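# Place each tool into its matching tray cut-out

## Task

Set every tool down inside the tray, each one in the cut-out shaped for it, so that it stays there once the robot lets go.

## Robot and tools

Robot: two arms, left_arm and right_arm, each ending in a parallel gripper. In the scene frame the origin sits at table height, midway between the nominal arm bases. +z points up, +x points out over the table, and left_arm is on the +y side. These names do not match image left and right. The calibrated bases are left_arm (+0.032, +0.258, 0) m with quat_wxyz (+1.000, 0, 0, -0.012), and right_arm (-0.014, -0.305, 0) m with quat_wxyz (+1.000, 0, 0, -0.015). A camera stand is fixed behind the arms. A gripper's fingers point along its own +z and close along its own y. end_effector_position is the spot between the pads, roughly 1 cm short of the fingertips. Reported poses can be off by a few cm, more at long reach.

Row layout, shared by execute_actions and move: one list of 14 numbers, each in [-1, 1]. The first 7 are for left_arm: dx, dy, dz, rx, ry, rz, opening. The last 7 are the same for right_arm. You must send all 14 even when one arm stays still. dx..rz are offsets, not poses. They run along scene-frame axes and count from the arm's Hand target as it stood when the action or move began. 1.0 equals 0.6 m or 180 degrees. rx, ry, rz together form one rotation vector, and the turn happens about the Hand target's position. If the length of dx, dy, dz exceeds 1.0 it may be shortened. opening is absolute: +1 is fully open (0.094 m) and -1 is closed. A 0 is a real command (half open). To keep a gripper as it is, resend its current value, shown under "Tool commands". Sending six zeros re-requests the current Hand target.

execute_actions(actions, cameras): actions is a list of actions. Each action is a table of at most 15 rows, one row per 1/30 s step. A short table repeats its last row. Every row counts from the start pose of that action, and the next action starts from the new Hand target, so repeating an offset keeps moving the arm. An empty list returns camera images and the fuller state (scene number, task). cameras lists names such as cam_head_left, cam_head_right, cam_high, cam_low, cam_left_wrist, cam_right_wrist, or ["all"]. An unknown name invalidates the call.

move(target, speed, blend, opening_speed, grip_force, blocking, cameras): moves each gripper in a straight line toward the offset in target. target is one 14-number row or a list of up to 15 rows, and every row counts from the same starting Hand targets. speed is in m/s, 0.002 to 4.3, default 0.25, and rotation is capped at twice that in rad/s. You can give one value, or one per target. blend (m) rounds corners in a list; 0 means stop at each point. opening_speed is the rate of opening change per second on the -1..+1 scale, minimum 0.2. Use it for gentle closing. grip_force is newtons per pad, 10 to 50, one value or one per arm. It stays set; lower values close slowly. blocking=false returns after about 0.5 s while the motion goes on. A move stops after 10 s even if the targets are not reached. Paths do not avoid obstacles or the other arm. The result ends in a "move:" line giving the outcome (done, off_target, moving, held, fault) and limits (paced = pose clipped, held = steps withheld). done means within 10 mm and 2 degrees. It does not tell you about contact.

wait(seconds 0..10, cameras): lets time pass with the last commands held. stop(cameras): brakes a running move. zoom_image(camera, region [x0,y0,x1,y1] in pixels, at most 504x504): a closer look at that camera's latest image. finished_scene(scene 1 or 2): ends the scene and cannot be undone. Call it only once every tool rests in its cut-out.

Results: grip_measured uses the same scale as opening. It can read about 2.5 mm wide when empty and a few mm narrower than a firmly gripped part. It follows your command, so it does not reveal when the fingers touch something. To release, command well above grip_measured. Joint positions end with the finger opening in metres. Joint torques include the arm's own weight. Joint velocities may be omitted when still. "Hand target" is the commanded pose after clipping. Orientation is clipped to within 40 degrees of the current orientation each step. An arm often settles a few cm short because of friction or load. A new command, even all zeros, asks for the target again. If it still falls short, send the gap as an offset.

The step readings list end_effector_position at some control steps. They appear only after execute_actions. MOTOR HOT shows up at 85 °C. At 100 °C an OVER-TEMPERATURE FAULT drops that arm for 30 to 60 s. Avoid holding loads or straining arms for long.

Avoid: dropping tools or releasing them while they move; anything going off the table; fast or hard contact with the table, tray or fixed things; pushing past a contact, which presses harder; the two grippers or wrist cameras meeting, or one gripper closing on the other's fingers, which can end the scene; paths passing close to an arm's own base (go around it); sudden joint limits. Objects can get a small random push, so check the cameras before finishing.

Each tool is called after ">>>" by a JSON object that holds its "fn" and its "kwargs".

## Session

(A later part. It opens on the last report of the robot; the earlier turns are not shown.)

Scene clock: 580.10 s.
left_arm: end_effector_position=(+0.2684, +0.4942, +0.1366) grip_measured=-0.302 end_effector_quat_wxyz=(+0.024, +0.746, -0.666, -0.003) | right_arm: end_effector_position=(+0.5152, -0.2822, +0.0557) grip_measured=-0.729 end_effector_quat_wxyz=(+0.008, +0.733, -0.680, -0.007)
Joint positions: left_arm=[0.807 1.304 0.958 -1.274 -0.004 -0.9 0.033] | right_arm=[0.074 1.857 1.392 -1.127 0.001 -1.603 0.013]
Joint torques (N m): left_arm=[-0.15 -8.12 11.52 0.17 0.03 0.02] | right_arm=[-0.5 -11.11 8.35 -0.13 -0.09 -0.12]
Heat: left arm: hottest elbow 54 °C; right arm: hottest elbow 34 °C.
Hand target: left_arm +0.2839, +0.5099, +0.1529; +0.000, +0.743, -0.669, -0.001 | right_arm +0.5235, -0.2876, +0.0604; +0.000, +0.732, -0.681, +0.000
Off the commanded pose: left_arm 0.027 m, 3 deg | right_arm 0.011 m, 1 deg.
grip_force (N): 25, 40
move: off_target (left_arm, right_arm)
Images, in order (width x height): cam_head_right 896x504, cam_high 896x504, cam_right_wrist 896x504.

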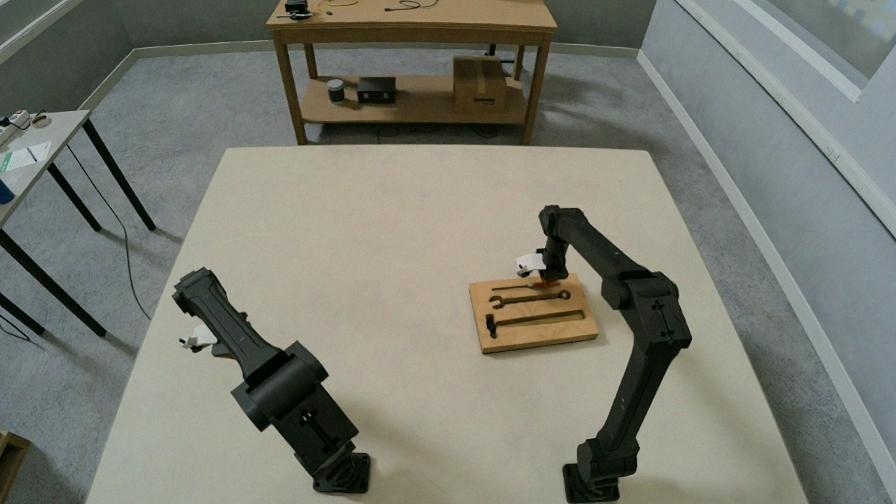

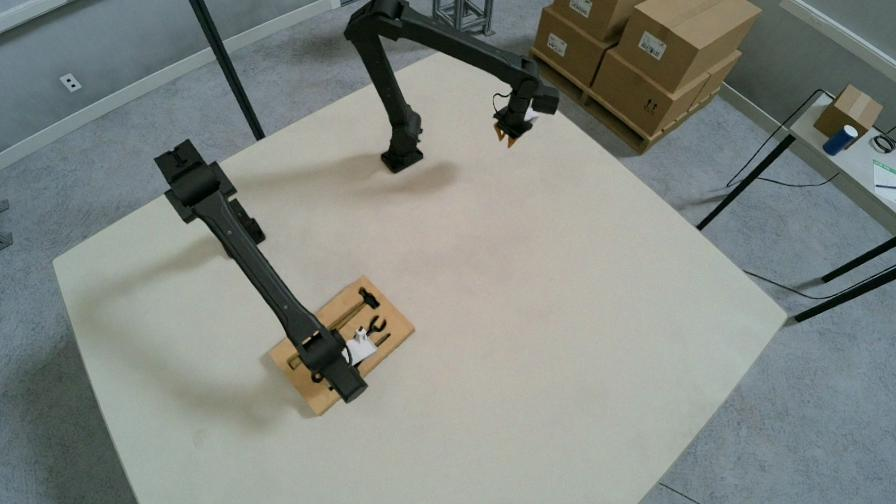

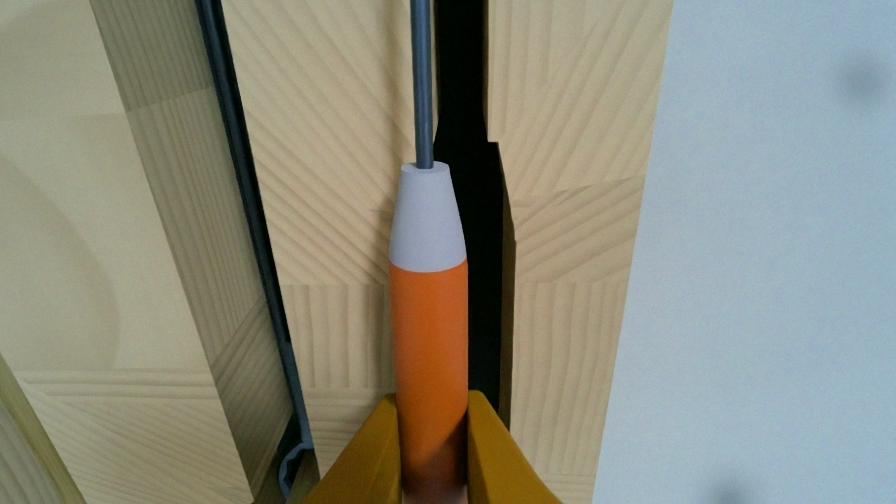

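>>> {"fn": "move", "kwargs": {"target": [[0,0,0,0,0,0,-0.3,-0.003,0.021,0.033,0,0,0,-0.92],[0,0,0,0,0,0,-0.3,-0.003,0.021,-0.006,0,0,0,-0.92]], "speed": 0.08, "cameras": ["cam_head_right","cam_high","cam_right_wrist"]}}

>>> {"fn": "zoom_image", "kwargs": {"camera": "cam_head_right", "region": [485, 265, 580, 305]}}

>>> {"fn": "zoom_image", "kwargs": {"camera": "cam_high", "region": [305, 305, 405, 405]}}

Scene clock: 597.10 s.
left_arm: end_effector_position=(+0.2684, +0.4942, +0.1366) grip_measured=-0.302 end_effector_quat_wxyz=(+0.024, +0.746, -0.666, -0.003) | right_arm: end_effector_position=(+0.5166, -0.2815, +0.0574) grip_measured=-0.729 end_effector_quat_wxyz=(+0.005, +0.731, -0.682, -0.004)
Joint positions: left_arm=[0.807 1.304 0.958 -1.274 -0.004 -0.9 0.033] | right_arm=[0.075 1.853 1.392 -1.123 0.001 -1.596 0.013]
Joint torques (N m): left_arm=[-0.09 -8 11.47 0.17 0.03 0.01] | right_arm=[1.03 -10.7 7.71 0.08 -0.1 0.03]
Heat: left arm: hottest elbow 54 °C; right arm: hottest elbow 34 °C.
Hand target: left_arm +0.2839, +0.5099, +0.1529; +0.000, +0.743, -0.669, -0.001 | right_arm +0.5217, -0.2750, +0.0570; +0.000, +0.733, -0.681, +0.000
Off the commanded pose: left_arm 0.027 m, 3 deg | right_arm 0.008 m, 1 deg.
grip_force (N): 25, 40
move: off_target (left_arm)
Images, in order (width x height): cam_head_right 896x504, cam_high 896x504, cam_right_wrist 896x504.

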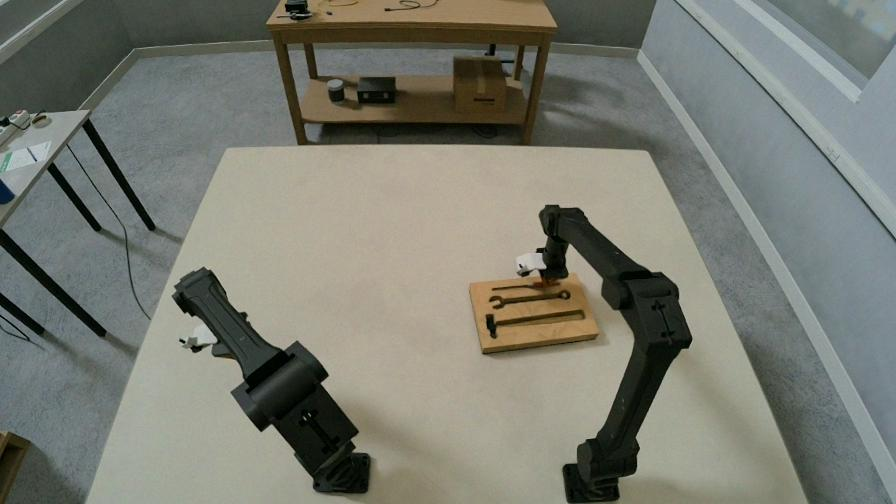

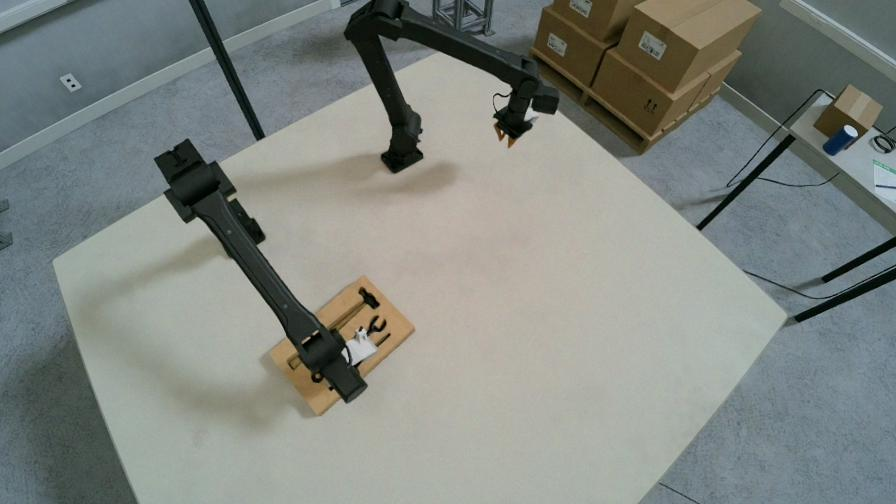

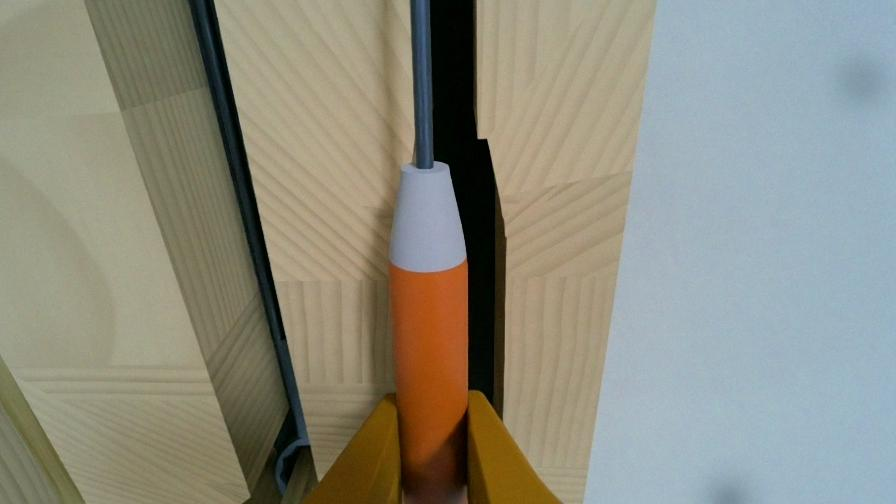

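Scaled by 5.305 from the camera's 896x504 image, which has a finer 1280x720 frame.

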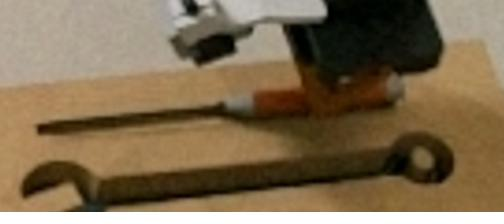

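Scaled by 5.040 from the camera's 896x504 image, which has a finer 1280x720 frame.

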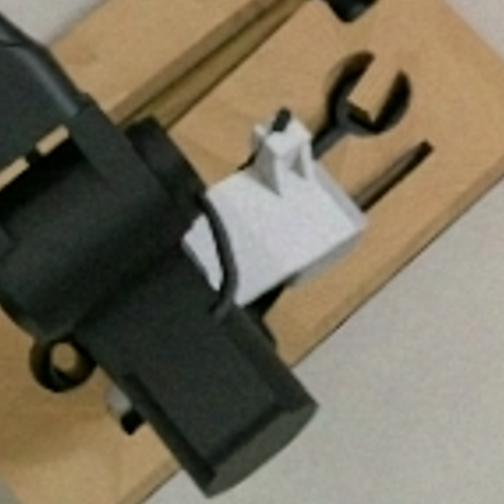

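>>> {"fn": "move", "kwargs": {"target": [0,0,0,0,0,0,-0.3,0.006,0.004,-0.003,0,0,0,-0.92], "speed": 0.08, "cameras": ["cam_head_right","cam_right_wrist"]}}

>>> {"fn": "zoom_image", "kwargs": {"camera": "cam_head_right", "region": [485, 265, 580, 305]}}

Scene clock: 616.33 s.
left_arm: end_effector_position=(+0.2684, +0.4942, +0.1366) grip_measured=-0.302 end_effector_quat_wxyz=(+0.024, +0.746, -0.666, -0.003) | right_arm: end_effector_position=(+0.5162, -0.2799, +0.0549) grip_measured=-0.729 end_effector_quat_wxyz=(+0.007, +0.731, -0.682, -0.006)
Joint positions: left_arm=[0.807 1.304 0.958 -1.274 -0.004 -0.9 0.033] | right_arm=[0.078 1.858 1.392 -1.123 0.001 -1.592 0.013]
Joint torques (N m): left_arm=[-0.15 -8.06 11.47 0.17 0.03 0.01] | right_arm=[0.79 -10.46 8.5 0.01 -0.08 0.02]
Heat: left arm: hottest elbow 54 °C; right arm: hottest elbow 35 °C.
Hand target: left_arm +0.2839, +0.5099, +0.1529; +0.000, +0.743, -0.669, -0.001 | right_arm +0.5253, -0.2726, +0.0551; +0.000, +0.732, -0.681, +0.000
Off the commanded pose: left_arm 0.027 m, 3 deg | right_arm 0.012 m, 1 deg.
grip_force (N): 25, 40
move: off_target (left_arm, right_arm)
Images, in order (width x height): cam_head_right 896x504, cam_right_wrist 896x504.

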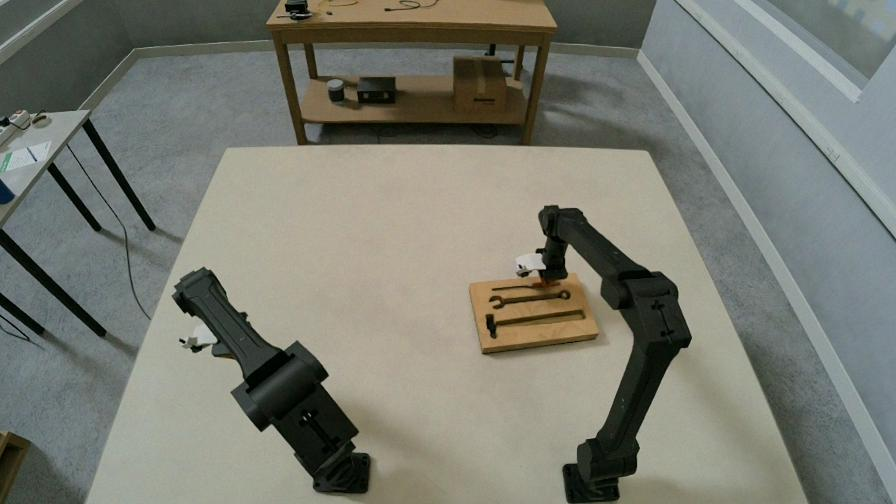

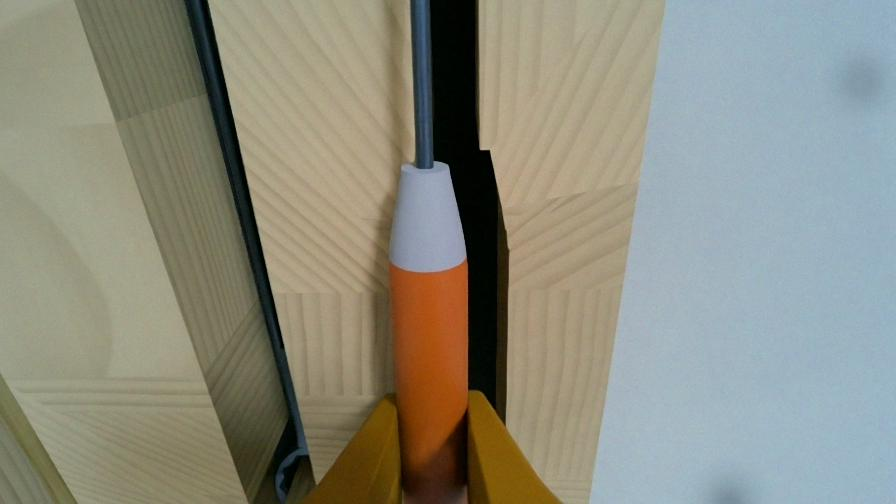

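Scaled by 5.305 from the camera's 896x504 image, which has a finer 1280x720 frame.

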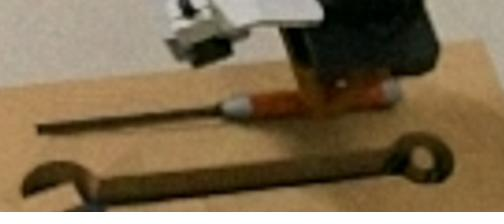

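>>> {"fn": "move", "kwargs": {"target": [0,0,0,0,0,0,-0.3,0.006,0,0.003,0,0,0,-0.92], "speed": 0.08, "cameras": ["cam_right_wrist"]}}

Scene clock: 621.90 s.
left_arm: end_effector_position=(+0.2684, +0.4942, +0.1366) grip_measured=-0.302 end_effector_quat_wxyz=(+0.024, +0.746, -0.666, -0.003) | right_arm: end_effector_position=(+0.5157, -0.2799, +0.0521) grip_measured=-0.729 end_effector_quat_wxyz=(+0.008, +0.731, -0.682, -0.008)
Joint positions: left_arm=[0.807 1.304 0.958 -1.274 -0.004 -0.9 0.033] | right_arm=[0.078 1.864 1.392 -1.123 0.001 -1.592 0.013]
Joint torques (N m): left_arm=[0.03 -8 11.47 0.16 0.03 0.01] | right_arm=[1.03 -10.58 9.63 -0.24 -0.1 0]
Motor temperatures (°C): left_arm=[21 25 55 20 19 20 22] | right_arm=[20 28 35 21 19 19 24]
Heat: left arm: hottest elbow 55 °C; right arm: hottest elbow 35 °C.
Hand target: left_arm +0.2839, +0.5099, +0.1529; +0.000, +0.743, -0.669, -0.001 | right_arm +0.5289, -0.2726, +0.0569; +0.000, +0.733, -0.681, +0.000
Off the commanded pose: left_arm 0.027 m, 3 deg | right_arm 0.016 m, 1 deg.
grip_force (N): 25, 40
move: off_target (left_arm, right_arm)
Images, in order (width x height): cam_right_wrist 896x504.

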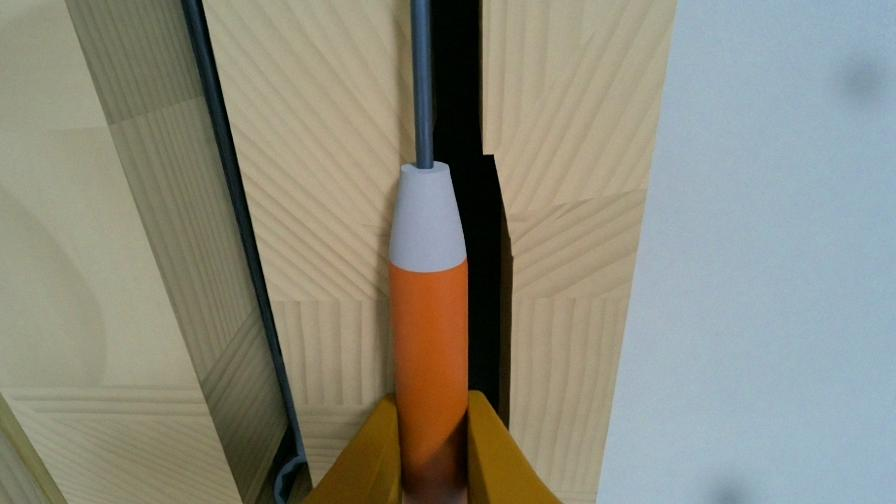

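>>> {"fn": "move", "kwargs": {"target": [[0,0,0,0,0,0,-0.3,-0.007,0,0.09,0,0,0,-0.92],[0,0,0,0,0,0,-0.3,-0.013,-0.003,-0.003,0,0,0,-0.92]], "speed": 0.1, "cameras": ["cam_head_right","cam_high","cam_right_wrist"]}}

>>> {"fn": "zoom_image", "kwargs": {"camera": "cam_head_right", "region": [485, 265, 580, 305]}}

>>> {"fn": "zoom_image", "kwargs": {"camera": "cam_high", "region": [305, 305, 405, 405]}}

Scene clock: 635.57 s.
left_arm: end_effector_position=(+0.2684, +0.4942, +0.1366) grip_measured=-0.302 end_effector_quat_wxyz=(+0.024, +0.746, -0.666, -0.003) | right_arm: end_effector_position=(+0.5204, -0.2797, +0.0575) grip_measured=-0.729 end_effector_quat_wxyz=(+0.002, +0.731, -0.683, -0.002)
Joint positions: left_arm=[0.807 1.304 0.958 -1.274 -0.004 -0.9 0.033] | right_arm=[0.078 1.858 1.4 -1.118 0.001 -1.591 0.013]
Joint torques (N m): left_arm=[-0.21 -8.06 11.48 0.14 0.03 0.02] | right_arm=[0.79 -10.64 6.8 0.08 -0.08 -0.02]
Motor temperatures (°C): left_arm=[21 25 55 20 19 20 22] | right_arm=[20 28 35 21 19 19 24]
Heat: left arm: hottest elbow 55 °C; right arm: hottest elbow 35 °C.
Hand target: left_arm +0.2839, +0.5099, +0.1529; +0.000, +0.743, -0.669, -0.001 | right_arm +0.5212, -0.2744, +0.0551; +0.000, +0.732, -0.681, +0.000
Off the commanded pose: left_arm 0.027 m, 3 deg | right_arm 0.006 m, 0 deg.
grip_force (N): 25, 40
move: off_target (left_arm)
Images, in order (width x height): cam_head_right 896x504, cam_high 896x504, cam_right_wrist 896x504.

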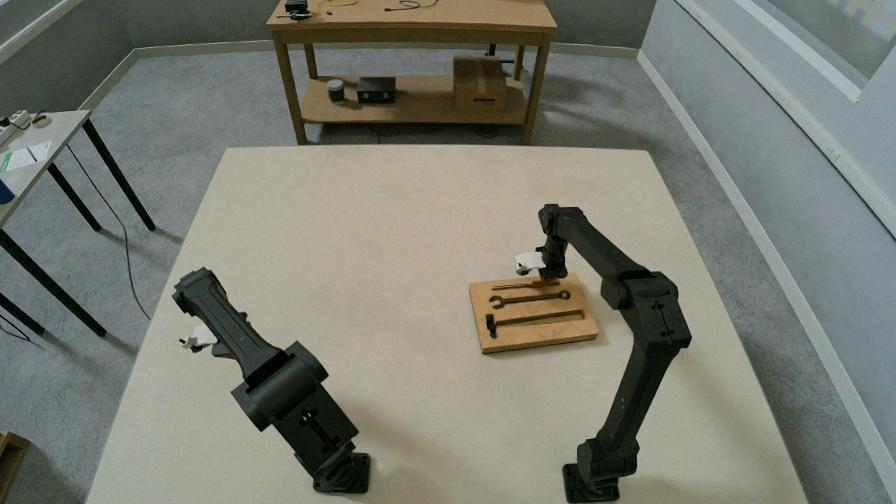

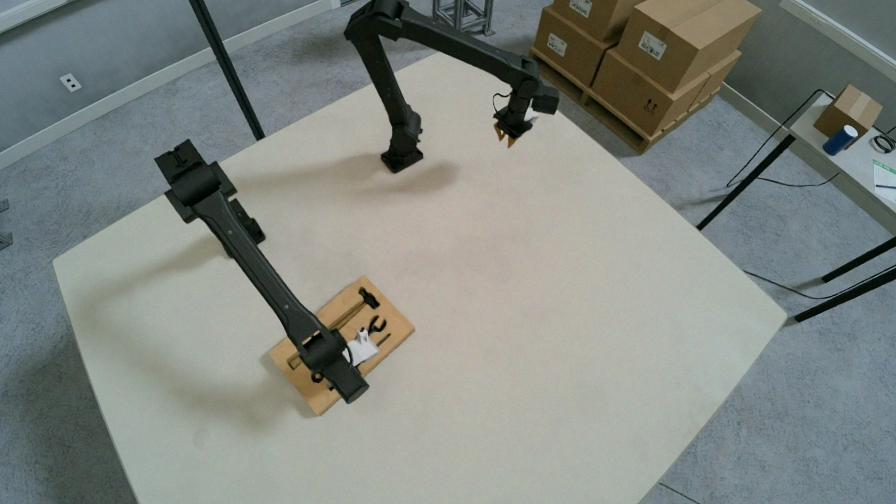

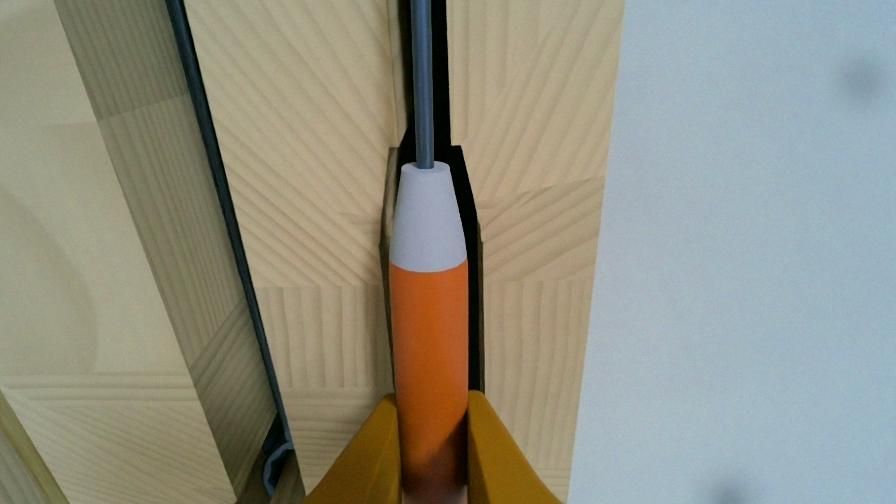

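Scaled by 5.305 from the camera's 896x504 image, which has a finer 1280x720 frame.

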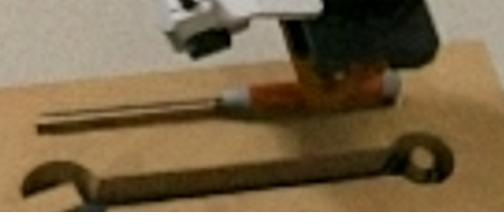

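Scaled by 5.040 from the camera's 896x504 image, which has a finer 1280x720 frame.

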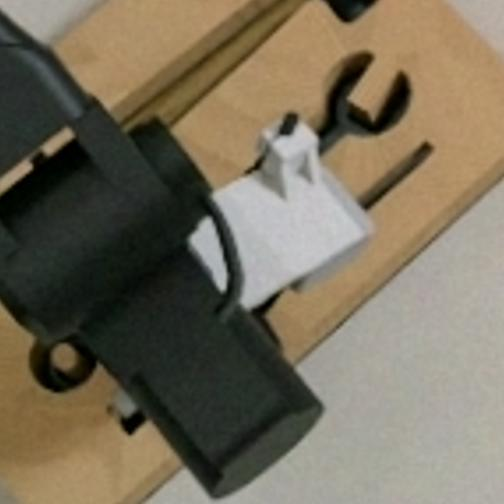

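>>> {"fn": "move", "kwargs": {"target": [0,0,0,0,0,0,-0.3,-0.002,0,-0.01,0,0,0,-0.92], "speed": 0.05, "cameras": ["cam_head_right","cam_right_wrist"]}}

>>> {"fn": "zoom_image", "kwargs": {"camera": "cam_head_right", "region": [485, 265, 580, 305]}}

Scene clock: 647.07 s.
left_arm: end_effector_position=(+0.2684, +0.4942, +0.1366) grip_measured=-0.302 end_effector_quat_wxyz=(+0.024, +0.746, -0.666, -0.003) | right_arm: end_effector_position=(+0.5206, -0.2797, +0.0546) grip_measured=-0.729 end_effector_quat_wxyz=(+0.000, +0.731, -0.683, +0.001)
Joint positions: left_arm=[0.807 1.304 0.958 -1.274 -0.004 -0.9 0.033] | right_arm=[0.078 1.858 1.391 -1.103 0.001 -1.591 0.013]
Joint torques (N m): left_arm=[-0.15 -8.06 11.52 0.17 0.03 0.02] | right_arm=[0.67 -11.11 6.69 0.1 -0.06 -0.01]
Motor temperatures (°C): left_arm=[21 25 55 20 19 20 22] | right_arm=[20 28 35 21 19 19 24]
Heat: left arm: hottest elbow 55 °C; right arm: hottest elbow 35 °C.
Hand target: left_arm +0.2839, +0.5099, +0.1529; +0.000, +0.743, -0.669, -0.001 | right_arm +0.5199, -0.2744, +0.0491; +0.000, +0.732, -0.681, +0.000
Off the commanded pose: left_arm 0.027 m, 3 deg | right_arm 0.008 m, 0 deg.
grip_force (N): 25, 40
move: off_target (left_arm)
Images, in order (width x height): cam_head_right 896x504, cam_right_wrist 896x504.

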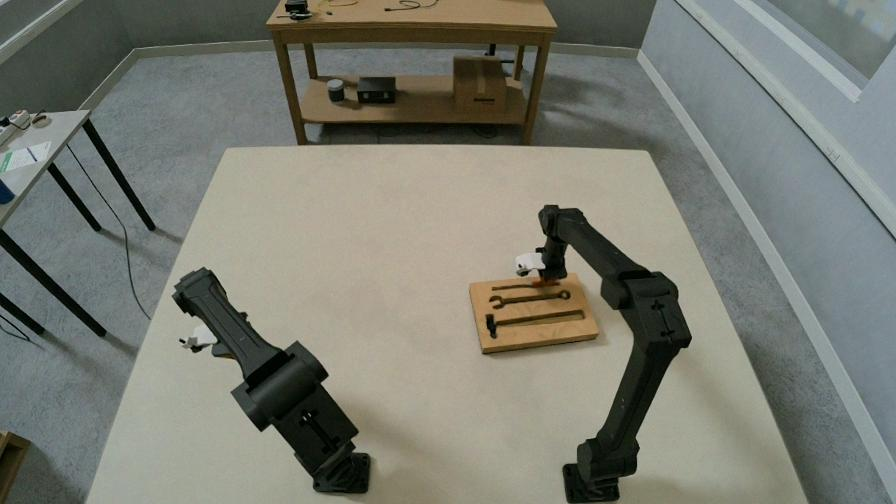

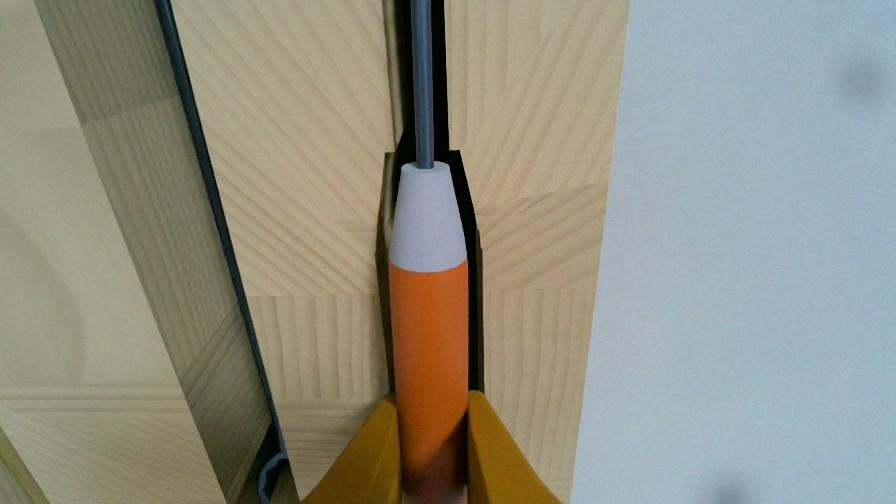

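Scaled by 5.305 from the camera's 896x504 image, which has a finer 1280x720 frame.

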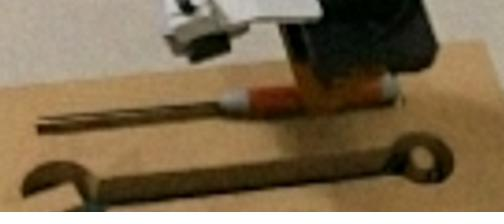

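>>> {"fn": "move", "kwargs": {"target": [0,0,0,0,0,0,-0.3,0,0,0,0,0,0,-0.55], "opening_speed": 0.2, "cameras": ["cam_head_right","cam_right_wrist"]}}

>>> {"fn": "zoom_image", "kwargs": {"camera": "cam_head_right", "region": [485, 265, 580, 305]}}

Scene clock: 655.83 s.
left_arm: end_effector_position=(+0.2684, +0.4942, +0.1366) grip_measured=-0.302 end_effector_quat_wxyz=(+0.024, +0.746, -0.666, -0.003) | right_arm: end_effector_position=(+0.5207, -0.2797, +0.0546) grip_measured=-0.552 end_effector_quat_wxyz=(+0.000, +0.731, -0.683, +0.001)
Joint positions: left_arm=[0.807 1.304 0.958 -1.274 -0.004 -0.9 0.033] | right_arm=[0.078 1.858 1.391 -1.102 0.001 -1.591 0.021]
Joint torques (N m): left_arm=[-0.09 -8.06 11.47 0.17 0.03 0.01] | right_arm=[0.73 -10.58 6.64 0.06 -0.07 -0.01]
Motor temperatures (°C): left_arm=[21 25 55 20 19 20 22] | right_arm=[20 28 34 21 19 19 24]
Heat: left arm: hottest elbow 55 °C; right arm: hottest elbow 34 °C.
Hand target: left_arm +0.2839, +0.5099, +0.1529; +0.000, +0.743, -0.669, -0.001 | right_arm +0.5200, -0.2744, +0.0491; +0.000, +0.732, -0.681, +0.000
Off the commanded pose: left_arm 0.027 m, 3 deg | right_arm 0.008 m, 0 deg.
grip_force (N): 25, 40
move: off_target (left_arm)
Images, in order (width x height): cam_head_right 896x504, cam_right_wrist 896x504.

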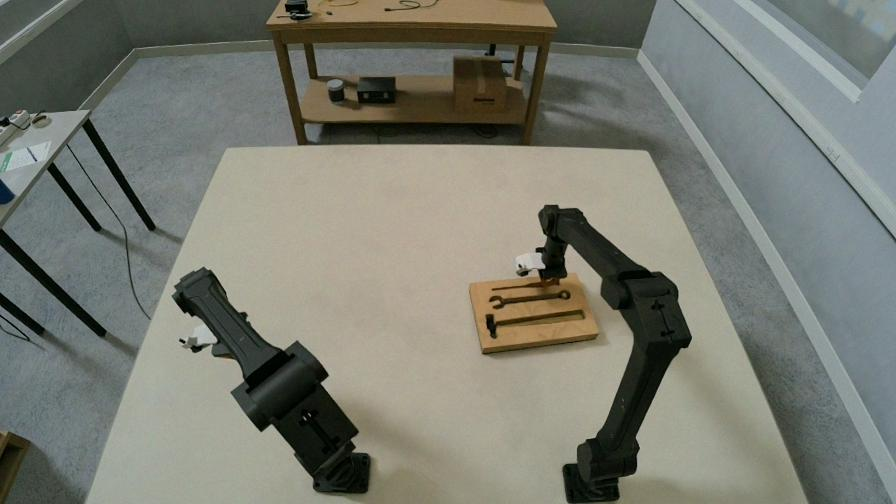

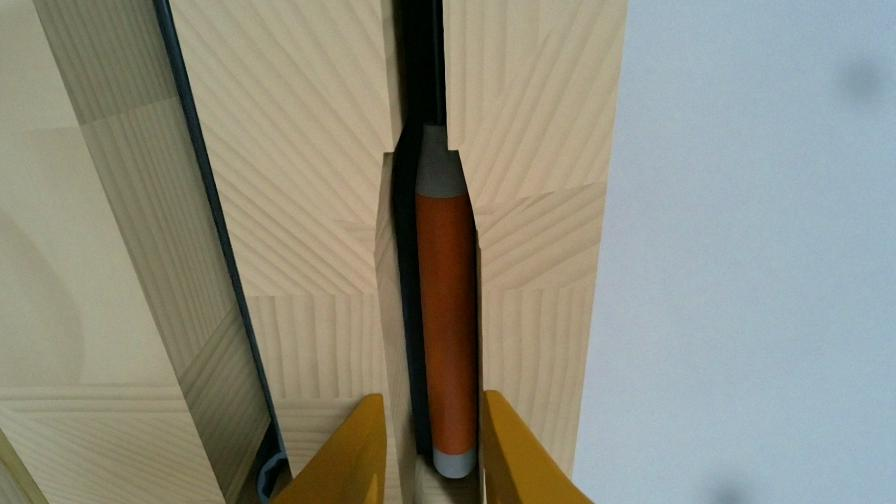

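Scaled by 5.305 from the camera's 896x504 image, which has a finer 1280x720 frame.

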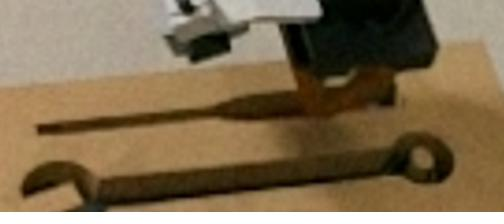

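In. Raise clear and verify.

>>> {"fn": "move", "kwargs": {"target": [0,0,0,0,0,0,-0.3,0,0,0.18,0,0,0,-0.5], "speed": 0.12, "cameras": ["cam_head_right","cam_right_wrist","cam_high"]}}

>>> {"fn": "zoom_image", "kwargs": {"camera": "cam_head_right", "region": [460, 250, 610, 360]}}

Scene clock: 662.27 s.
left_arm: end_effector_position=(+0.2684, +0.4942, +0.1366) grip_measured=-0.302 end_effector_quat_wxyz=(+0.024, +0.746, -0.666, -0.003) | right_arm: end_effector_position=(+0.5046, -0.2804, +0.1334) grip_measured=-0.502 end_effector_quat_wxyz=(+0.018, +0.731, -0.682, -0.017)
Joint positions: left_arm=[0.807 1.304 0.958 -1.274 -0.004 -0.9 0.033] | right_arm=[0.078 1.775 1.493 -1.339 0.001 -1.591 0.023]
Joint torques (N m): left_arm=[-0.21 -8 11.48 0.17 0.03 0.02] | right_arm=[0.91 -11.52 11.75 -0.75 -0.1 0]
Motor temperatures (°C): left_arm=[21 25 55 20 19 20 22] | right_arm=[20 28 34 21 19 19 23]
Heat: left arm: hottest elbow 55 °C; right arm: hottest elbow 34 °C.
Hand target: left_arm +0.2839, +0.5099, +0.1529; +0.000, +0.743, -0.669, -0.001 | right_arm +0.5199, -0.2744, +0.1571; +0.000, +0.732, -0.681, +0.000
Off the commanded pose: left_arm 0.027 m, 3 deg | right_arm 0.029 m, 3 deg.
grip_force (N): 25, 40
move: off_target (left_arm, right_arm)
Images, in order (width x height): cam_head_right 896x504, cam_high 896x504, cam_right_wrist 896x504.

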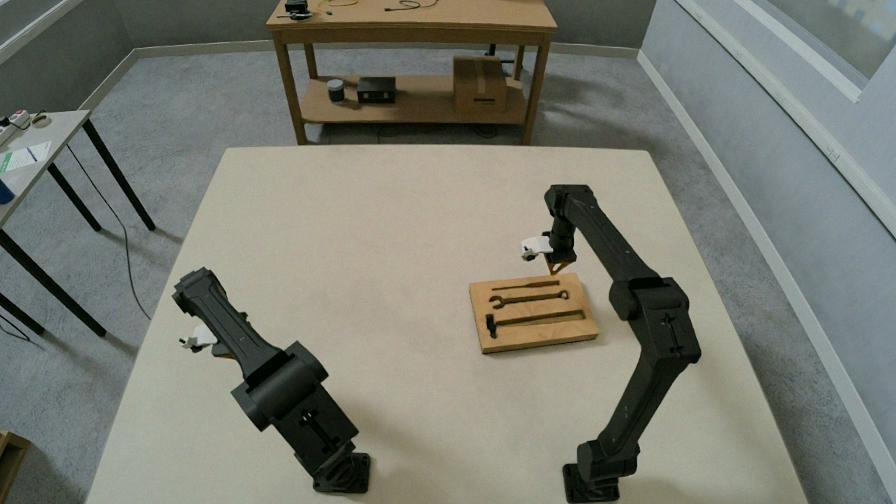

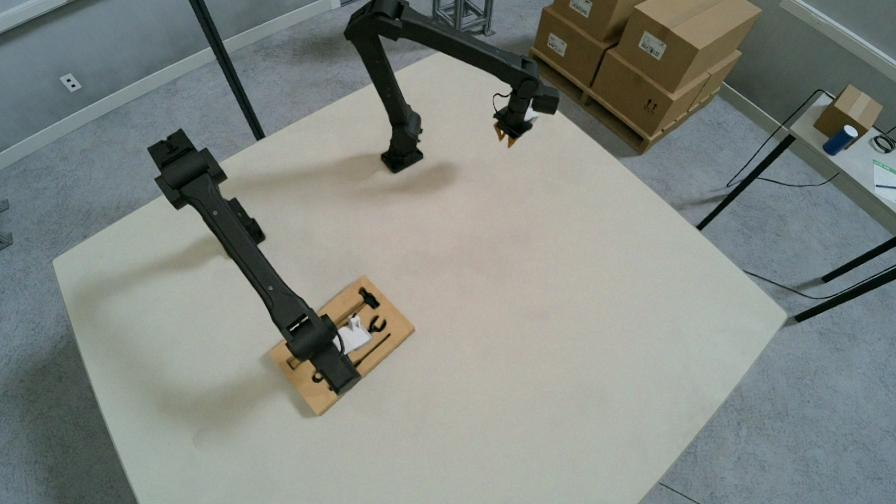

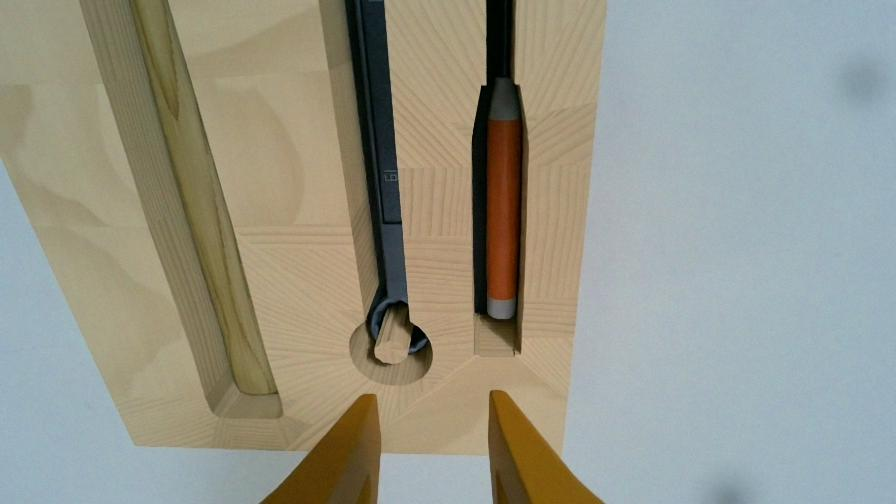

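Scaled by 3.360 from the camera's 896x504 image, which has a finer 1280x720 frame.

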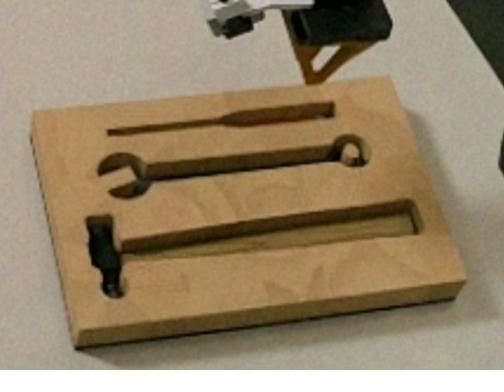

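>>> {"fn": "finished_scene", "kwargs": {"scene": 2}}

The scene is finished: the task was done.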